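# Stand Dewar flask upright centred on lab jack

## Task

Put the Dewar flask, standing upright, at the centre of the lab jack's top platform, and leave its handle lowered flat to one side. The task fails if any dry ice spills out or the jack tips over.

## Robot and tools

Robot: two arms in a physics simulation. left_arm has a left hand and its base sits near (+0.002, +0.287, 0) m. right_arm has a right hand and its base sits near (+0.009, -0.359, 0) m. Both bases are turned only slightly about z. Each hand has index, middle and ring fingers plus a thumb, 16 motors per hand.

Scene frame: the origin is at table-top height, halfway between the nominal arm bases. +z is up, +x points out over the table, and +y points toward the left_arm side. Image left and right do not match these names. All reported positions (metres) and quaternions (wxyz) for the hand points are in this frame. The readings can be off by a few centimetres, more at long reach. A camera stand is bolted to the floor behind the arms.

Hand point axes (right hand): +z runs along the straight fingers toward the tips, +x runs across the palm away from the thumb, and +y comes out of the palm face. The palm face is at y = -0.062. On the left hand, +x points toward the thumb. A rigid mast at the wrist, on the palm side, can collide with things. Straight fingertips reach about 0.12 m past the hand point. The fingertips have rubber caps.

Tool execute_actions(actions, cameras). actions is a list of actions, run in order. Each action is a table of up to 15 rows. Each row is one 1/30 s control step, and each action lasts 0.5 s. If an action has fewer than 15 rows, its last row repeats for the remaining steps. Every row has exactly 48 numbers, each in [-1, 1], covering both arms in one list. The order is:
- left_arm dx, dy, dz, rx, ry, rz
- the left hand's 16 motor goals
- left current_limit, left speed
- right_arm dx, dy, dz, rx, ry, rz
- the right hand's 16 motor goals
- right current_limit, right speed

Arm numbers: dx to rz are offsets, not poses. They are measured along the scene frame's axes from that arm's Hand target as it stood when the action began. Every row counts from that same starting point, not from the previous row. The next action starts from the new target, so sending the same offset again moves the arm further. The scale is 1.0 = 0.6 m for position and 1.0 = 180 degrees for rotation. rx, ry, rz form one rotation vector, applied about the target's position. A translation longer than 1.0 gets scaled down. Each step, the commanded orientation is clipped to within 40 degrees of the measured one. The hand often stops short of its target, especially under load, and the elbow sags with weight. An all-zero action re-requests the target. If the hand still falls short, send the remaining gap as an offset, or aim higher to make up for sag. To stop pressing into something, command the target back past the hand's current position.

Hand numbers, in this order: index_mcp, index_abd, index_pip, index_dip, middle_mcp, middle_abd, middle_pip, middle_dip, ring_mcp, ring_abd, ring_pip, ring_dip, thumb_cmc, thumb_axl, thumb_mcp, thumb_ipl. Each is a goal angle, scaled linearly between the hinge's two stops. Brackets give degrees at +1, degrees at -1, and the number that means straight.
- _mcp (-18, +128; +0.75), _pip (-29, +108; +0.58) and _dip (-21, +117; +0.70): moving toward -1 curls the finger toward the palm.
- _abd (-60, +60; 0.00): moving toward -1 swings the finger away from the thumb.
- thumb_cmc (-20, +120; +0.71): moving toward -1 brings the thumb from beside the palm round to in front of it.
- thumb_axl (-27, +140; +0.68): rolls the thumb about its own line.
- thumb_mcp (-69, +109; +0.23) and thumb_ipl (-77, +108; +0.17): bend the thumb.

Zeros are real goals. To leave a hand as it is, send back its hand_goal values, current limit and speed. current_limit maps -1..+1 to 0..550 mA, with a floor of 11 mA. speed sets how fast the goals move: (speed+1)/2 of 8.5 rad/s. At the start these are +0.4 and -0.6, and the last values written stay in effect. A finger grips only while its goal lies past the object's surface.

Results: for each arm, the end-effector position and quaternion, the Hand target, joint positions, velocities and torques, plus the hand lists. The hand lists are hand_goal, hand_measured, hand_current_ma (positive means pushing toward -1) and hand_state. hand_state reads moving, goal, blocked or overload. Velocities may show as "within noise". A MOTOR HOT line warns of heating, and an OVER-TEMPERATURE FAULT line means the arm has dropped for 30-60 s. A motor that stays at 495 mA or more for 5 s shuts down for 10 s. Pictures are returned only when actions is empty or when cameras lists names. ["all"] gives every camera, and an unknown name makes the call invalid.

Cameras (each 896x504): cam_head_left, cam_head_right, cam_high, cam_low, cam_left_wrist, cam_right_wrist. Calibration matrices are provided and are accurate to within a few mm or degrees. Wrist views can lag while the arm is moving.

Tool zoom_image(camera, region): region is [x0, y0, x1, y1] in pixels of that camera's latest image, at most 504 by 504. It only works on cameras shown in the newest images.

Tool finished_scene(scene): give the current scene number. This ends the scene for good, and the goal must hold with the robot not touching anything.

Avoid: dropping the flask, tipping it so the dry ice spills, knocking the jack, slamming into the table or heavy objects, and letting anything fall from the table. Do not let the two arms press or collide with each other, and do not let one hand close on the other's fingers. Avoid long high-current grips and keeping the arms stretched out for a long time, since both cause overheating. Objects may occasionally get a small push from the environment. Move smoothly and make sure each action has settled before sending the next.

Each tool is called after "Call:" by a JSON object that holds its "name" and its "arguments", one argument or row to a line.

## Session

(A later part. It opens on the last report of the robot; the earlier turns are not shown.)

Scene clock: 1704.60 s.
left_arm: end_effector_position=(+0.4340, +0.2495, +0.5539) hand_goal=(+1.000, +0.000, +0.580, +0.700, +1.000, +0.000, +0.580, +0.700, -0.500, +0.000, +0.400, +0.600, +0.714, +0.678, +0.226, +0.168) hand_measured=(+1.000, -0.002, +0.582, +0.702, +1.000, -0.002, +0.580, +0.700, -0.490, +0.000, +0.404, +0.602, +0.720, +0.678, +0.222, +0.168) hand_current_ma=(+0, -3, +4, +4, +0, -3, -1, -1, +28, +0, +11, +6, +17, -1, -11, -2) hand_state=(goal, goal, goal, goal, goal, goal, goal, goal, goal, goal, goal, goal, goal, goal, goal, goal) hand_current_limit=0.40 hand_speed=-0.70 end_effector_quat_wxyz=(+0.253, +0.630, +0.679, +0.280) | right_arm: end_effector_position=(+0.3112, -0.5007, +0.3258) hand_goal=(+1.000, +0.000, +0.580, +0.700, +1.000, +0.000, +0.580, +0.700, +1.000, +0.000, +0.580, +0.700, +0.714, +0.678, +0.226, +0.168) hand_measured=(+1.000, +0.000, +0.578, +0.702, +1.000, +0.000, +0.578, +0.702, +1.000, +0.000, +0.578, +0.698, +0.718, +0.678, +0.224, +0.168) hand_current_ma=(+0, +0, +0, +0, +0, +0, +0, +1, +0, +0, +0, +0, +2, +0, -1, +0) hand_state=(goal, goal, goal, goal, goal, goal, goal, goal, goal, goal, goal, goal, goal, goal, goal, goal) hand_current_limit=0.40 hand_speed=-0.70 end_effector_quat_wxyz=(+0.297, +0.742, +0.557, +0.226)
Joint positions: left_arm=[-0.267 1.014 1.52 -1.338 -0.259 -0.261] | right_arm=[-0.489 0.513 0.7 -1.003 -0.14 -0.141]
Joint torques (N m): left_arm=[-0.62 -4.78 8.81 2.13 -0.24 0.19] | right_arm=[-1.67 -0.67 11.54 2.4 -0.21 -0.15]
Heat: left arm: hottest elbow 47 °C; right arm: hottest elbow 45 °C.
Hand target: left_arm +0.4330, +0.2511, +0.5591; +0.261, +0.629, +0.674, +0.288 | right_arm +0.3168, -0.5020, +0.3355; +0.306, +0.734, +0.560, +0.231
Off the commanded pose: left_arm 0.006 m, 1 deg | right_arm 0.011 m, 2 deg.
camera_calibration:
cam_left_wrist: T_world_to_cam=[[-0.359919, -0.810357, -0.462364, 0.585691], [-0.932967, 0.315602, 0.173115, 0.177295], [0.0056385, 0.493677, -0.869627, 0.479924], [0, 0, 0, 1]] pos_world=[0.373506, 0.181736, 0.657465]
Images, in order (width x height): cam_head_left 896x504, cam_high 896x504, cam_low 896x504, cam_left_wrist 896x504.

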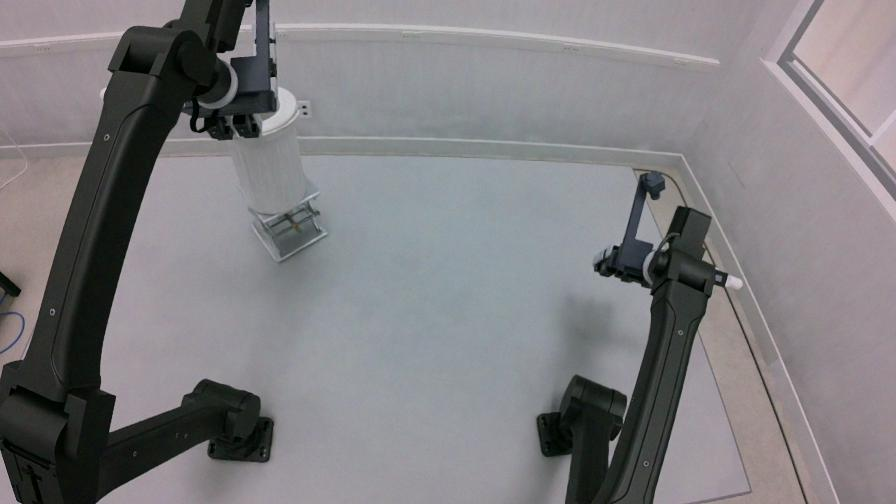

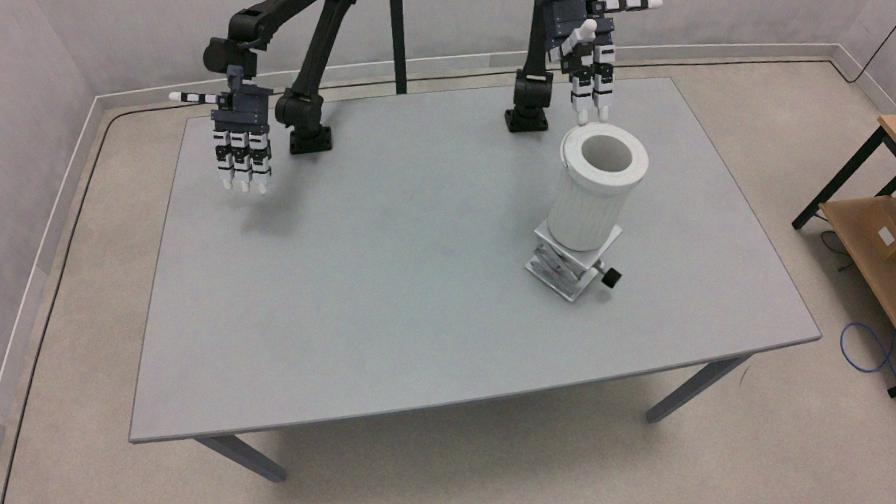

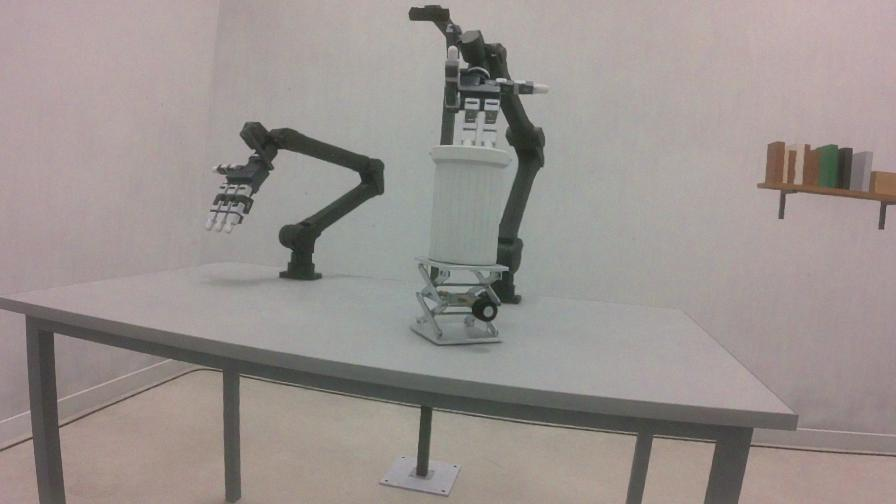

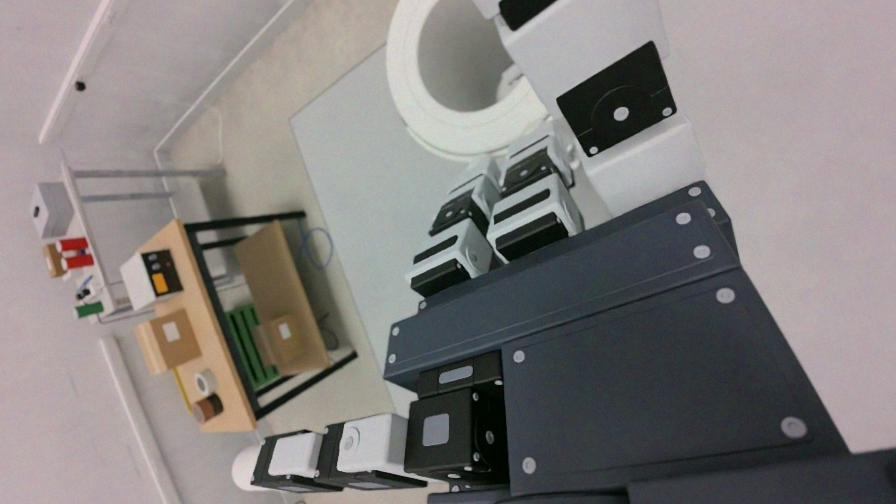

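Call:
{"name": "execute_actions", "arguments": {
  "actions": [
    [[-0.002,0.0,-0.025,0,0,0,1,0,0.58,0.7,1,0,0.58,0.7,-0.5,0,0.4,0.6,0.714,0.678,0.226,0.168,0.4,-0.7,0,0,0,0,0,0,1,0,0.58,0.7,1,0,0.58,0.7,1,0,0.58,0.7,0.714,0.678,0.226,0.168,0.4,-0.7]]
  ],
  "cameras": ["cam_low","cam_high","cam_head_left"]
}}

Call:
{"name": "zoom_image", "arguments": {
  "camera": "cam_high",
  "region": [510, 90, 670, 290]
}}

Call:
{"name": "zoom_image", "arguments": {
  "camera": "cam_low",
  "region": [390, 100, 530, 300]
}}

Call:
{"name": "zoom_image", "arguments": {
  "camera": "cam_head_left",
  "region": [160, 60, 340, 260]
}}

Scene clock: 1710.90 s.
left_arm: end_effector_position=(+0.4281, +0.2493, +0.5436) hand_goal=(+1.000, +0.000, +0.580, +0.700, +1.000, +0.000, +0.580, +0.700, -0.500, +0.000, +0.400, +0.600, +0.714, +0.678, +0.226, +0.168) hand_measured=(+1.000, -0.002, +0.582, +0.702, +1.000, -0.002, +0.582, +0.700, -0.490, +0.000, +0.404, +0.602, +0.720, +0.678, +0.222, +0.168) hand_current_ma=(+0, -3, +4, +4, +0, -2, +4, +0, +28, +0, +11, +6, +17, -1, -11, -2) hand_state=(goal, goal, goal, goal, goal, goal, goal, goal, goal, goal, goal, goal, goal, goal, goal, goal) hand_current_limit=0.40 hand_speed=-0.70 end_effector_quat_wxyz=(+0.258, +0.629, +0.676, +0.282) | right_arm: end_effector_position=(+0.3112, -0.5007, +0.3258) hand_goal=(+1.000, +0.000, +0.580, +0.700, +1.000, +0.000, +0.580, +0.700, +1.000, +0.000, +0.580, +0.700, +0.714, +0.678, +0.226, +0.168) hand_measured=(+1.000, +0.000, +0.578, +0.702, +1.000, +0.000, +0.578, +0.702, +1.000, +0.000, +0.578, +0.698, +0.718, +0.678, +0.224, +0.168) hand_current_ma=(+0, +0, +0, +0, +0, +0, +0, +1, +0, +0, +0, +0, +2, +0, -1, +0) hand_state=(goal, goal, goal, goal, goal, goal, goal, goal, goal, goal, goal, goal, goal, goal, goal, goal) hand_current_limit=0.40 hand_speed=-0.70 end_effector_quat_wxyz=(+0.297, +0.742, +0.557, +0.226)
Joint positions: left_arm=[-0.271 0.982 1.465 -1.304 -0.259 -0.261] | right_arm=[-0.489 0.513 0.7 -1.003 -0.14 -0.141]
Joint torques (N m): left_arm=[-0.73 -3.43 8.84 2.22 -0.25 0.15] | right_arm=[-1.96 -1.03 11.71 2.35 -0.19 -0.15]
Heat: left arm: hottest elbow 47 °C; right arm: hottest elbow 44 °C.
Hand target: left_arm +0.4318, +0.2511, +0.5441; +0.261, +0.629, +0.674, +0.288 | right_arm +0.3168, -0.5020, +0.3355; +0.306, +0.734, +0.560, +0.231
Off the commanded pose: left_arm 0.004 m, 1 deg | right_arm 0.011 m, 2 deg.
Images, in order (width x height): cam_head_left 896x504, cam_high 896x504, cam_low 896x504.

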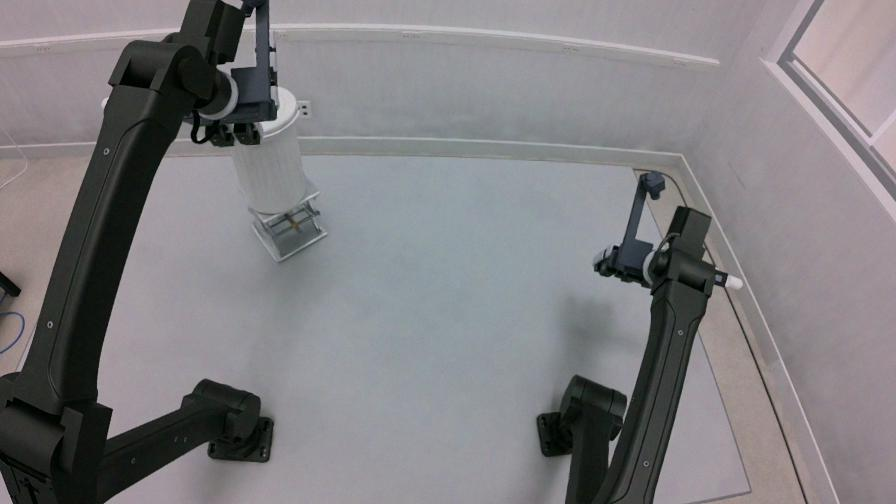

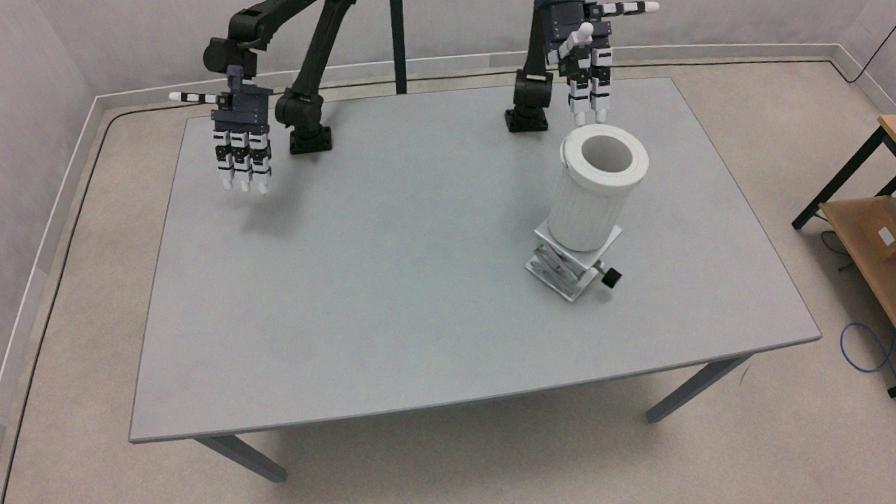

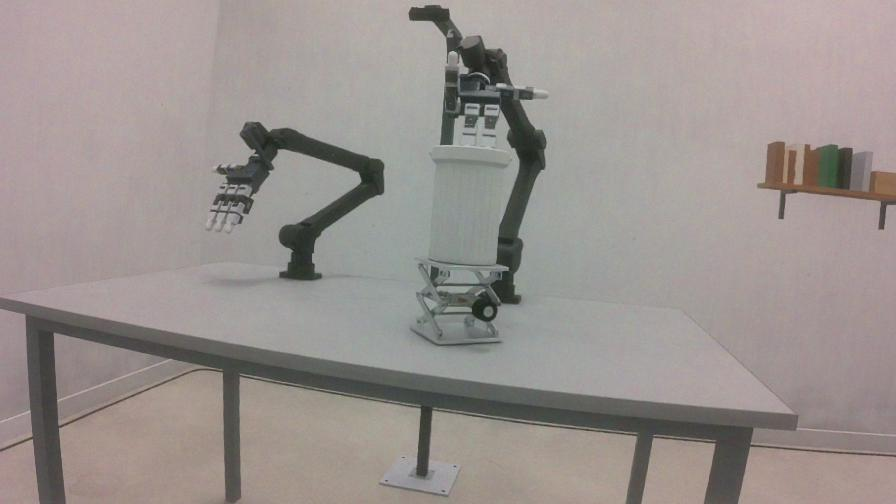

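Scaled by 2.520.

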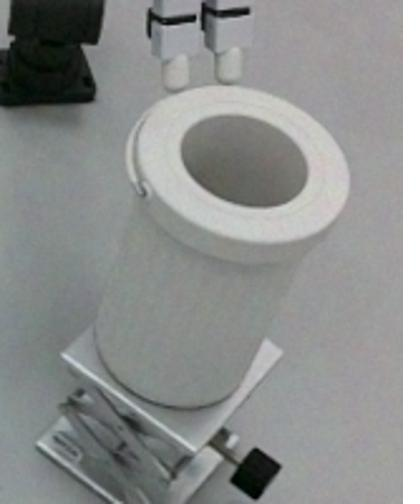

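Scaled by 2.520.

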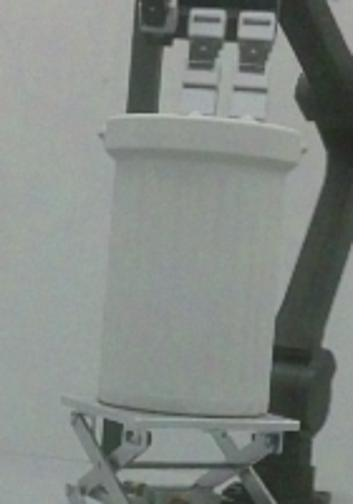

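Scaled by 2.520.

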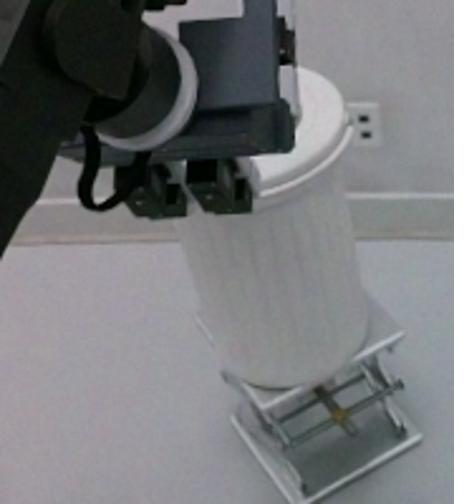

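Call:
{"name": "execute_actions", "arguments": {
  "actions": [
    [[0.006,0.0,-0.015,0,0,0,1,0,0.58,0.7,1,0,0.58,0.7,-0.5,0,0.4,0.6,0.714,0.678,0.226,0.168,0.4,-0.7,0,0,0,0,0,0,1,0,0.58,0.7,1,0,0.58,0.7,1,0,0.58,0.7,0.714,0.678,0.226,0.168,0.4,-0.7]]
  ],
  "cameras": ["cam_low","cam_high","cam_head_left"]
}}

Call:
{"name": "zoom_image", "arguments": {
  "camera": "cam_high",
  "region": [510, 90, 670, 290]
}}

Call:
{"name": "zoom_image", "arguments": {
  "camera": "cam_low",
  "region": [390, 100, 530, 300]
}}

Call:
{"name": "zoom_image", "arguments": {
  "camera": "cam_head_left",
  "region": [160, 60, 340, 260]
}}

Scene clock: 1723.00 s.
left_arm: end_effector_position=(+0.4317, +0.2478, +0.5337) hand_goal=(+1.000, +0.000, +0.580, +0.700, +1.000, +0.000, +0.580, +0.700, -0.500, +0.000, +0.400, +0.600, +0.714, +0.678, +0.226, +0.168) hand_measured=(+1.000, -0.002, +0.582, +0.702, +1.000, +0.000, +0.584, +0.702, -0.490, +0.000, +0.404, +0.602, +0.720, +0.678, +0.222, +0.168) hand_current_ma=(+0, -3, +4, +4, +0, +0, +10, +5, +28, +0, +11, +6, +17, -1, -11, -2) hand_state=(goal, goal, goal, goal, goal, goal, goal, goal, goal, goal, goal, goal, goal, goal, goal, goal) hand_current_limit=0.40 hand_speed=-0.70 end_effector_quat_wxyz=(+0.258, +0.630, +0.676, +0.282) | right_arm: end_effector_position=(+0.3112, -0.5007, +0.3258) hand_goal=(+1.000, +0.000, +0.580, +0.700, +1.000, +0.000, +0.580, +0.700, +1.000, +0.000, +0.580, +0.700, +0.714, +0.678, +0.226, +0.168) hand_measured=(+1.000, +0.000, +0.578, +0.702, +1.000, +0.000, +0.578, +0.702, +1.000, +0.000, +0.578, +0.698, +0.718, +0.678, +0.224, +0.168) hand_current_ma=(+0, +0, +0, +0, +0, +0, +0, +1, +0, +0, +0, +0, +2, +0, -1, +0) hand_state=(goal, goal, goal, goal, goal, goal, goal, goal, goal, goal, goal, goal, goal, goal, goal, goal) hand_current_limit=0.40 hand_speed=-0.70 end_effector_quat_wxyz=(+0.297, +0.742, +0.557, +0.226)
Joint positions: left_arm=[-0.271 0.979 1.434 -1.277 -0.258 -0.26] | right_arm=[-0.489 0.513 0.7 -1.003 -0.14 -0.141]
Joint torques (N m): left_arm=[-0.26 -3.49 9.17 2.14 -0.21 0.18] | right_arm=[-2.26 -0.85 11.58 2.22 -0.2 -0.13]
Heat: left arm: hottest elbow 47 °C; right arm: hottest elbow 44 °C.
Hand target: left_arm +0.4354, +0.2511, +0.5351; +0.261, +0.629, +0.674, +0.288 | right_arm +0.3168, -0.5020, +0.3355; +0.306, +0.734, +0.560, +0.231
Off the commanded pose: left_arm 0.005 m, 1 deg | right_arm 0.011 m, 2 deg.
Images, in order (width x height): cam_head_left 896x504, cam_high 896x504, cam_low 896x504.

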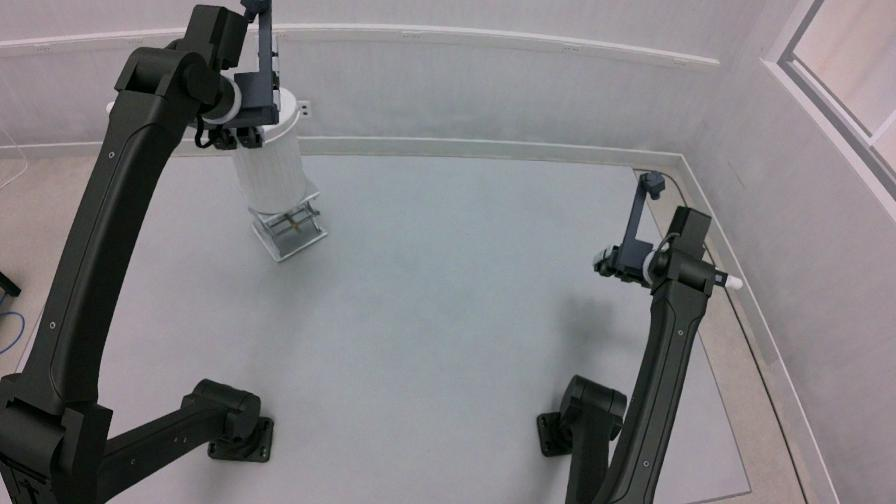

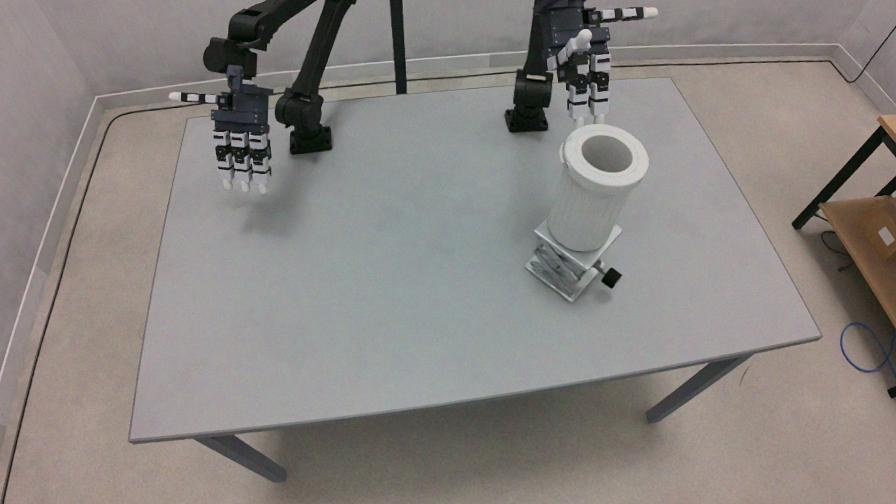

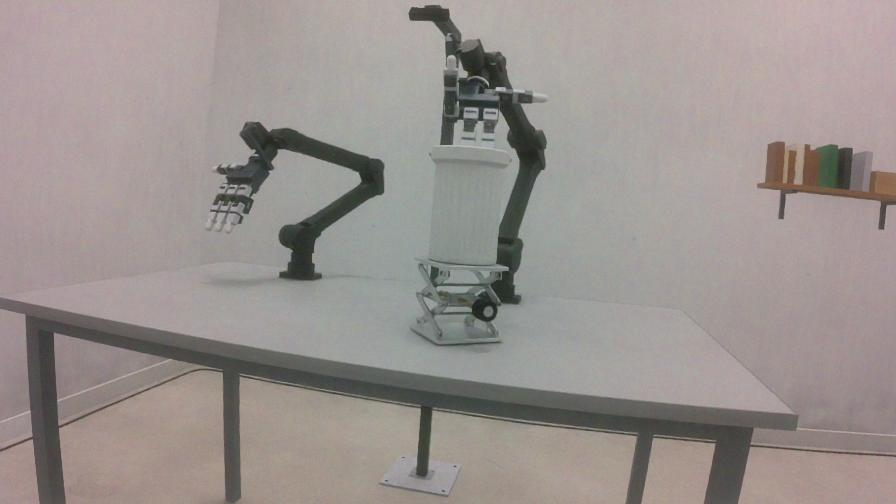

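Scaled by 2.520.

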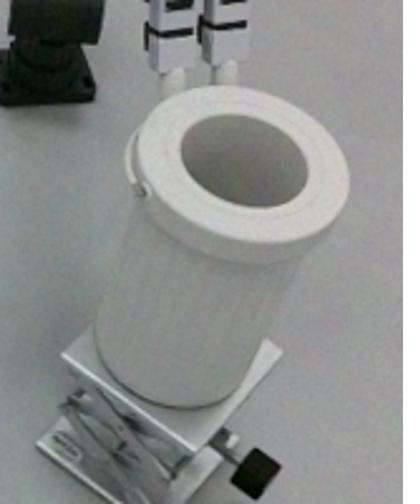

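Scaled by 2.520.

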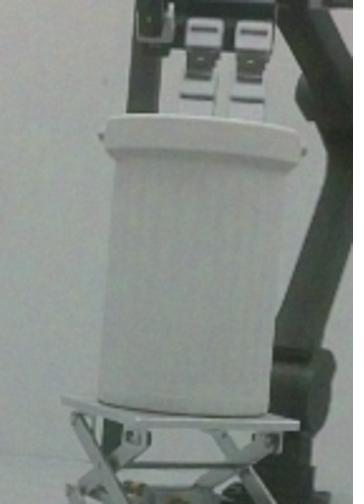

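Scaled by 2.520.

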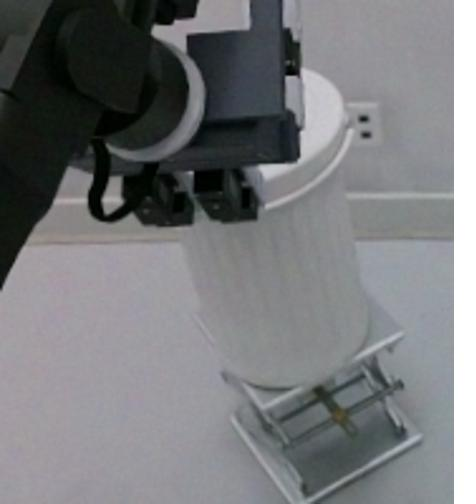

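Call:
{"name": "execute_actions", "arguments": {
  "actions": [
    [[0.003,0.0,-0.018,0,0,0,1,0,0.58,0.7,1,0,0.58,0.7,-0.5,0,0.4,0.6,0.714,0.678,0.226,0.168,0.4,-0.7,0,0,0,0,0,0,1,0,0.58,0.7,1,0,0.58,0.7,1,0,0.58,0.7,0.714,0.678,0.226,0.168,0.4,-0.7]]
  ],
  "cameras": ["cam_low","cam_high","cam_head_left"]
}}

Call:
{"name": "zoom_image", "arguments": {
  "camera": "cam_high",
  "region": [510, 90, 670, 290]
}}

Call:
{"name": "zoom_image", "arguments": {
  "camera": "cam_low",
  "region": [390, 100, 530, 300]
}}

Call:
{"name": "zoom_image", "arguments": {
  "camera": "cam_head_left",
  "region": [160, 60, 340, 260]
}}

Scene clock: 1729.10 s.
left_arm: end_effector_position=(+0.4338, +0.2468, +0.5228) hand_goal=(+1.000, +0.000, +0.580, +0.700, +1.000, +0.000, +0.580, +0.700, -0.500, +0.000, +0.400, +0.600, +0.714, +0.678, +0.226, +0.168) hand_measured=(+1.000, -0.002, +0.582, +0.702, +1.000, +0.000, +0.586, +0.702, -0.490, +0.000, +0.404, +0.602, +0.720, +0.678, +0.222, +0.168) hand_current_ma=(+0, -3, +4, +4, +0, +0, +13, +6, +28, +0, +11, +6, +17, -1, -11, -2) hand_state=(goal, goal, goal, goal, goal, goal, goal, goal, goal, goal, goal, goal, goal, goal, goal, goal) hand_current_limit=0.40 hand_speed=-0.70 end_effector_quat_wxyz=(+0.258, +0.631, +0.675, +0.281) | right_arm: end_effector_position=(+0.3112, -0.5007, +0.3258) hand_goal=(+1.000, +0.000, +0.580, +0.700, +1.000, +0.000, +0.580, +0.700, +1.000, +0.000, +0.580, +0.700, +0.714, +0.678, +0.226, +0.168) hand_measured=(+1.000, +0.000, +0.578, +0.702, +1.000, +0.000, +0.578, +0.702, +1.000, +0.000, +0.578, +0.698, +0.718, +0.678, +0.224, +0.168) hand_current_ma=(+0, +0, +0, +0, +0, +0, +0, +1, +0, +0, +0, +0, +2, +0, -1, +0) hand_state=(goal, goal, goal, goal, goal, goal, goal, goal, goal, goal, goal, goal, goal, goal, goal, goal) hand_current_limit=0.40 hand_speed=-0.70 end_effector_quat_wxyz=(+0.297, +0.742, +0.557, +0.226)
Joint positions: left_arm=[-0.271 0.973 1.4 -1.251 -0.256 -0.258] | right_arm=[-0.489 0.513 0.7 -1.003 -0.14 -0.141]
Joint torques (N m): left_arm=[-0.21 -3.66 9.13 2.26 -0.26 0.19] | right_arm=[-1.9 -1.03 11.64 2.29 -0.21 -0.12]
Heat: left arm: hottest elbow 46 °C; right arm: hottest elbow 44 °C.
Hand target: left_arm +0.4372, +0.2511, +0.5243; +0.261, +0.629, +0.674, +0.288 | right_arm +0.3168, -0.5020, +0.3355; +0.306, +0.734, +0.560, +0.231
Off the commanded pose: left_arm 0.006 m, 1 deg | right_arm 0.011 m, 2 deg.
Images, in order (width x height): cam_head_left 896x504, cam_high 896x504, cam_low 896x504.

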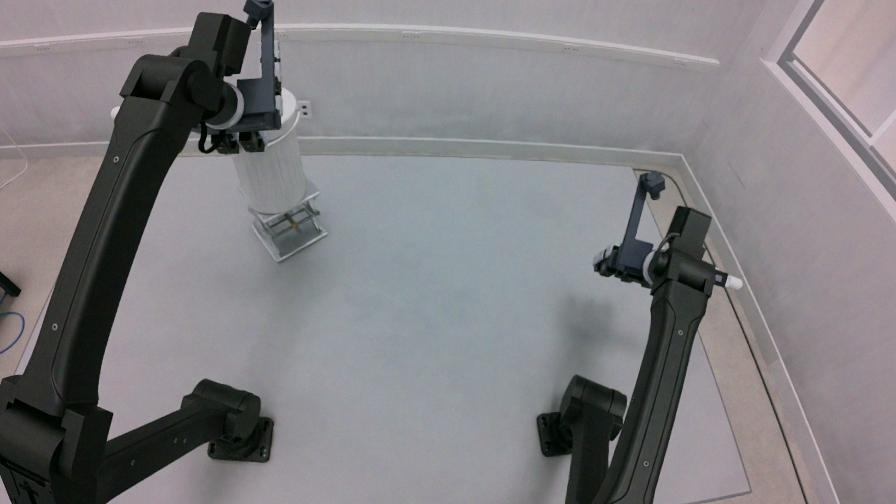

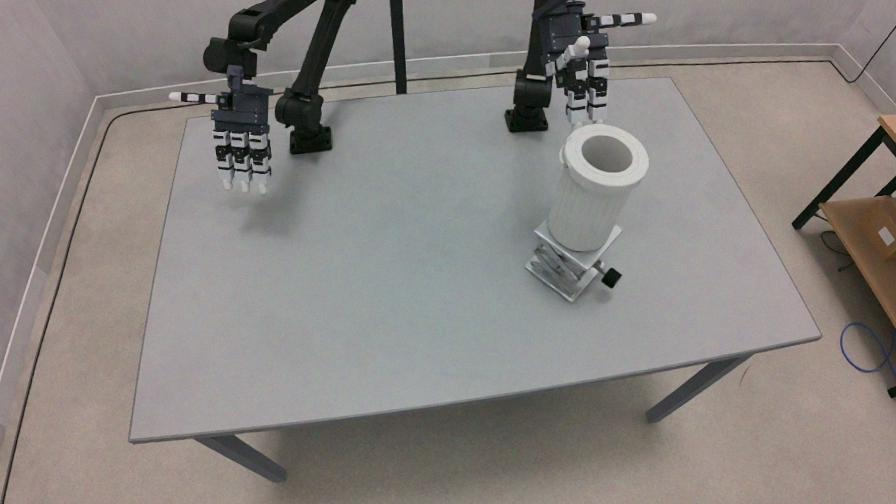

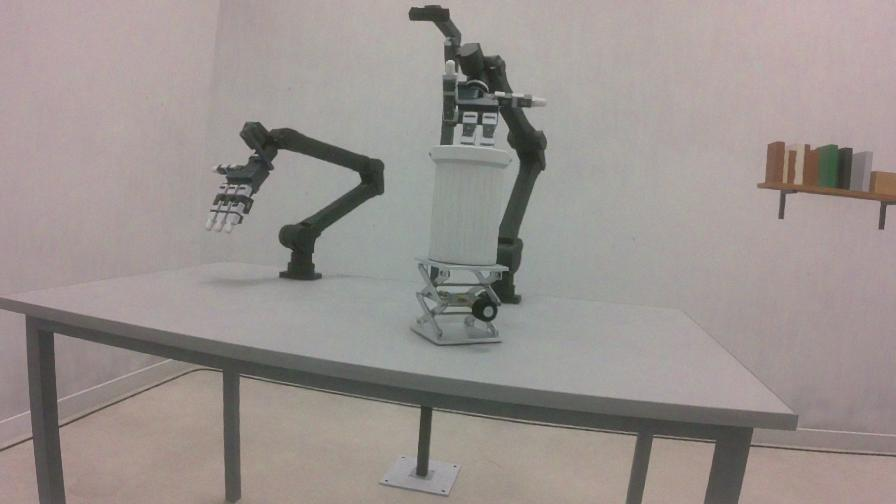

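Scaled by 2.520.

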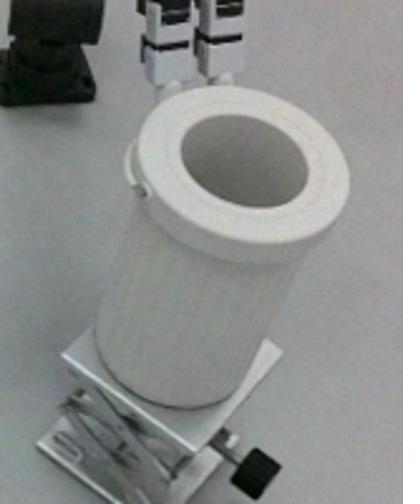

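Scaled by 2.520.

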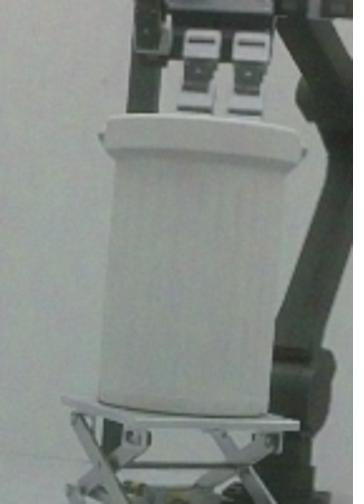

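Scaled by 2.520.

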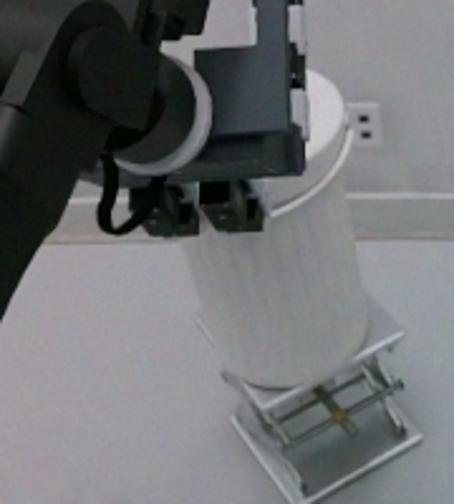

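Call:
{"name": "execute_actions", "arguments": {
  "actions": [
    [[0.003,0.0,-0.018,0,0,0,1,0,0.58,0.7,1,0,0.58,0.7,-0.5,0,0.4,0.6,0.714,0.678,0.226,0.168,0.4,-0.7,0,0,0,0,0,0,1,0,0.58,0.7,1,0,0.58,0.7,1,0,0.58,0.7,0.714,0.678,0.226,0.168,0.4,-0.7]]
  ],
  "cameras": ["cam_low","cam_high","cam_head_left"]
}}

Call:
{"name": "zoom_image", "arguments": {
  "camera": "cam_high",
  "region": [510, 90, 670, 290]
}}

Call:
{"name": "zoom_image", "arguments": {
  "camera": "cam_head_left",
  "region": [160, 60, 340, 260]
}}

Scene clock: 1738.33 s.
left_arm: end_effector_position=(+0.4355, +0.2462, +0.5114) hand_goal=(+1.000, +0.000, +0.580, +0.700, +1.000, +0.000, +0.580, +0.700, -0.500, +0.000, +0.400, +0.600, +0.714, +0.678, +0.226, +0.168) hand_measured=(+1.000, +0.000, +0.582, +0.702, +1.000, +0.000, +0.584, +0.704, -0.490, +0.000, +0.404, +0.602, +0.720, +0.678, +0.222, +0.168) hand_current_ma=(+0, +1, +6, +4, +0, -1, +10, +7, +28, +0, +11, +6, +17, -1, -11, -2) hand_state=(goal, goal, goal, goal, goal, goal, goal, goal, goal, goal, goal, goal, goal, goal, goal, goal) hand_current_limit=0.40 hand_speed=-0.70 end_effector_quat_wxyz=(+0.258, +0.632, +0.675, +0.281) | right_arm: end_effector_position=(+0.3112, -0.5007, +0.3258) hand_goal=(+1.000, +0.000, +0.580, +0.700, +1.000, +0.000, +0.580, +0.700, +1.000, +0.000, +0.580, +0.700, +0.714, +0.678, +0.226, +0.168) hand_measured=(+1.000, +0.000, +0.578, +0.702, +1.000, +0.000, +0.578, +0.702, +1.000, +0.000, +0.578, +0.698, +0.718, +0.678, +0.224, +0.168) hand_current_ma=(+0, +0, +0, +0, +0, +0, +0, +1, +0, +0, +0, +0, +2, +0, -1, +0) hand_state=(goal, goal, goal, goal, goal, goal, goal, goal, goal, goal, goal, goal, goal, goal, goal, goal) hand_current_limit=0.40 hand_speed=-0.70 end_effector_quat_wxyz=(+0.297, +0.742, +0.557, +0.226)
Joint positions: left_arm=[-0.271 0.965 1.364 -1.222 -0.256 -0.257] | right_arm=[-0.489 0.513 0.7 -1.003 -0.14 -0.141]
Joint torques (N m): left_arm=[-0.32 -3.72 9.33 2.17 -0.23 0.19] | right_arm=[-1.85 -0.44 11.54 2.37 -0.22 -0.14]
Heat: left arm: hottest elbow 46 °C; right arm: hottest elbow 44 °C.
Hand target: left_arm +0.4390, +0.2511, +0.5135; +0.261, +0.629, +0.674, +0.288 | right_arm +0.3168, -0.5020, +0.3355; +0.306, +0.734, +0.560, +0.231
Off the commanded pose: left_arm 0.006 m, 1 deg | right_arm 0.011 m, 2 deg.
Images, in order (width x height): cam_head_left 896x504, cam_high 896x504, cam_low 896x504.

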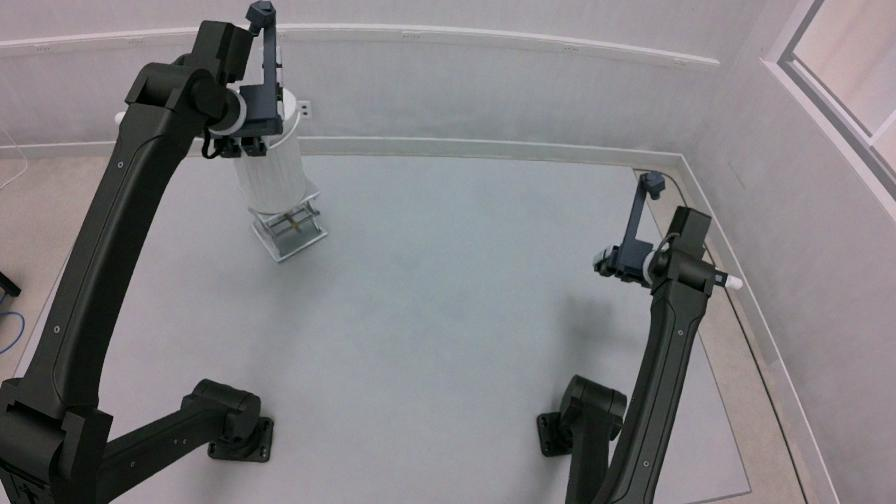

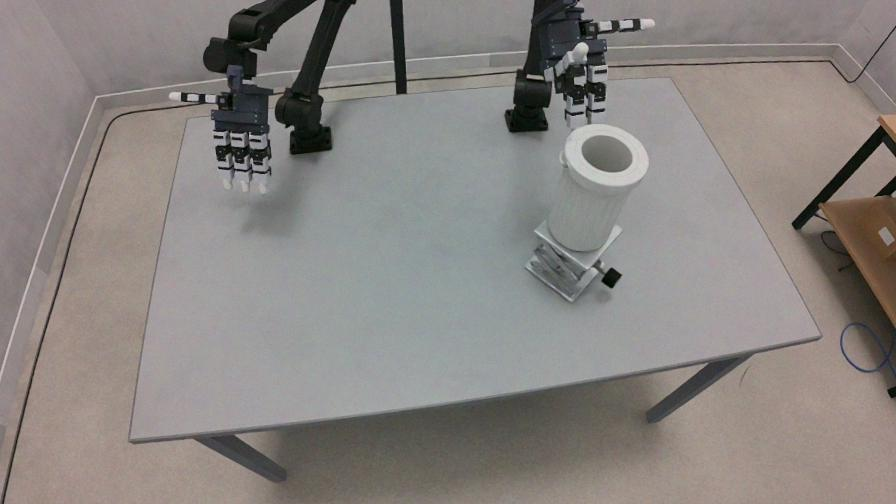

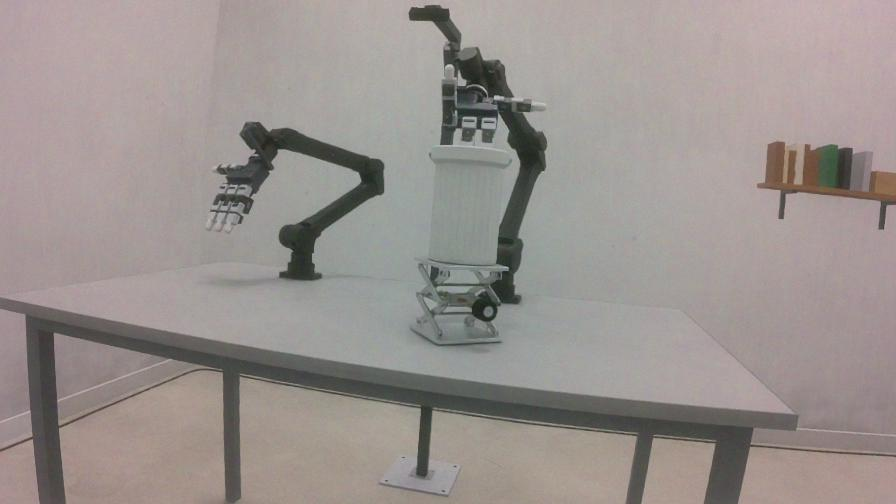

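Scaled by 2.520.

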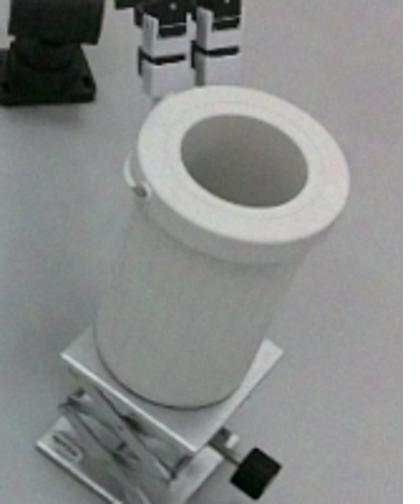

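Scaled by 2.520.

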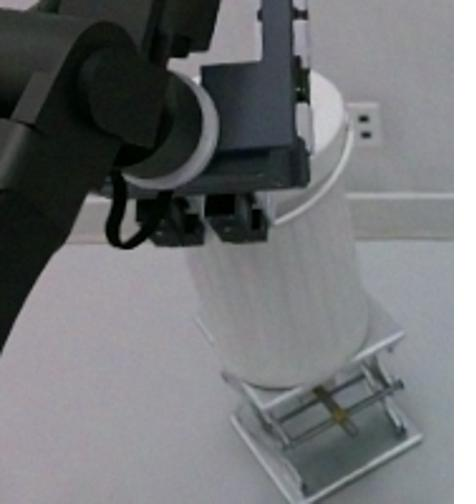

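Call:
{"name": "execute_actions", "arguments": {
  "actions": [
    [[0.006,0.002,-0.014,0,0,0,1,0,0.58,0.7,1,0,0.58,0.7,-0.5,0,0.4,0.6,0.714,0.678,0.226,0.168,0.4,-0.7,0,0,0,0,0,0,1,0,0.58,0.7,1,0,0.58,0.7,1,0,0.58,0.7,0.714,0.678,0.226,0.168,0.4,-0.7]]
  ],
  "cameras": ["cam_low","cam_high","cam_head_left"]
}}

Call:
{"name": "zoom_image", "arguments": {
  "camera": "cam_high",
  "region": [510, 90, 670, 290]
}}

Call:
{"name": "zoom_image", "arguments": {
  "camera": "cam_head_left",
  "region": [160, 60, 340, 260]
}}

Scene clock: 1744.70 s.
left_arm: end_effector_position=(+0.4387, +0.2466, +0.5039) hand_goal=(+1.000, +0.000, +0.580, +0.700, +1.000, +0.000, +0.580, +0.700, -0.500, +0.000, +0.400, +0.600, +0.714, +0.678, +0.226, +0.168) hand_measured=(+1.000, +0.002, +0.584, +0.702, +1.000, +0.000, +0.584, +0.704, -0.490, +0.000, +0.404, +0.602, +0.720, +0.678, +0.222, +0.168) hand_current_ma=(+0, +2, +8, +5, +0, -1, +9, +7, +28, +0, +11, +6, +17, -1, -11, -2) hand_state=(goal, goal, goal, goal, goal, goal, goal, goal, goal, goal, goal, goal, goal, goal, goal, goal) hand_current_limit=0.40 hand_speed=-0.70 end_effector_quat_wxyz=(+0.259, +0.632, +0.675, +0.281) | right_arm: end_effector_position=(+0.3112, -0.5007, +0.3258) hand_goal=(+1.000, +0.000, +0.580, +0.700, +1.000, +0.000, +0.580, +0.700, +1.000, +0.000, +0.580, +0.700, +0.714, +0.678, +0.226, +0.168) hand_measured=(+1.000, +0.000, +0.578, +0.702, +1.000, +0.000, +0.578, +0.702, +1.000, +0.000, +0.578, +0.698, +0.718, +0.678, +0.224, +0.168) hand_current_ma=(+0, +0, +0, +0, +0, +0, +0, +1, +0, +0, +0, +0, +2, +0, -1, +0) hand_state=(goal, goal, goal, goal, goal, goal, goal, goal, goal, goal, goal, goal, goal, goal, goal, goal) hand_current_limit=0.40 hand_speed=-0.70 end_effector_quat_wxyz=(+0.297, +0.742, +0.557, +0.226)
Joint positions: left_arm=[-0.265 0.963 1.341 -1.197 -0.25 -0.252] | right_arm=[-0.489 0.513 0.7 -1.003 -0.14 -0.141]
Joint torques (N m): left_arm=[-0.21 -3.78 9.36 2.19 -0.21 0.21] | right_arm=[-1.79 -0.67 11.56 2.22 -0.23 -0.15]
Heat: left arm: hottest elbow 46 °C; right arm: hottest elbow 44 °C.
Hand target: left_arm +0.4426, +0.2523, +0.5051; +0.261, +0.629, +0.674, +0.288 | right_arm +0.3168, -0.5020, +0.3355; +0.306, +0.734, +0.560, +0.231
Off the commanded pose: left_arm 0.007 m, 1 deg | right_arm 0.011 m, 2 deg.
Images, in order (width x height): cam_head_left 896x504, cam_high 896x504, cam_low 896x504.

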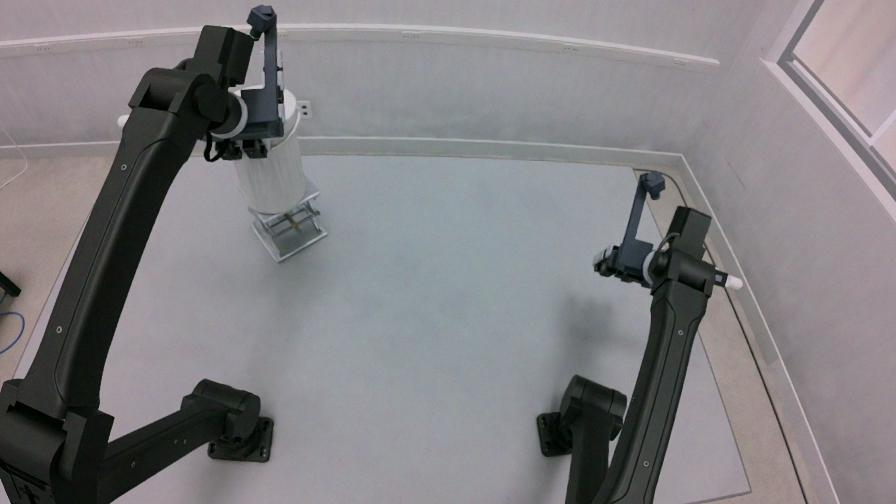

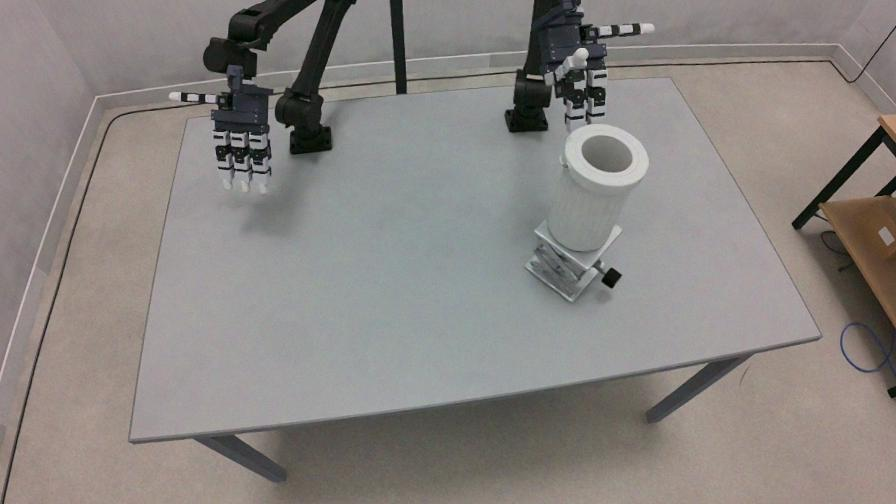

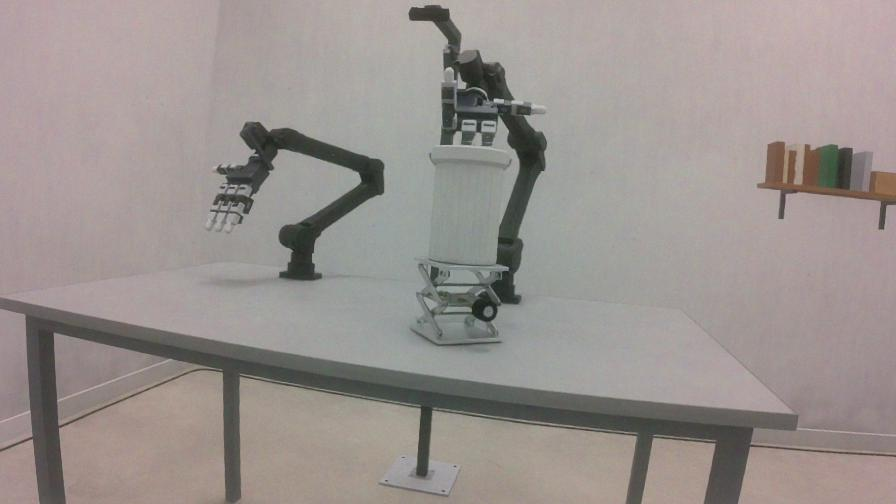

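Scaled by 2.520.

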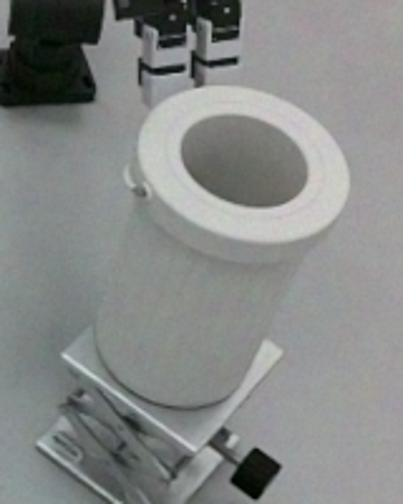

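Scaled by 2.520.

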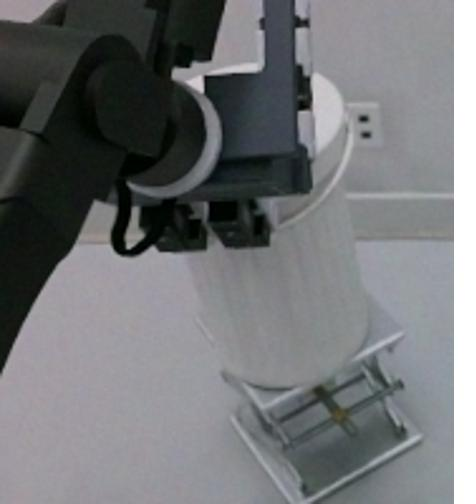

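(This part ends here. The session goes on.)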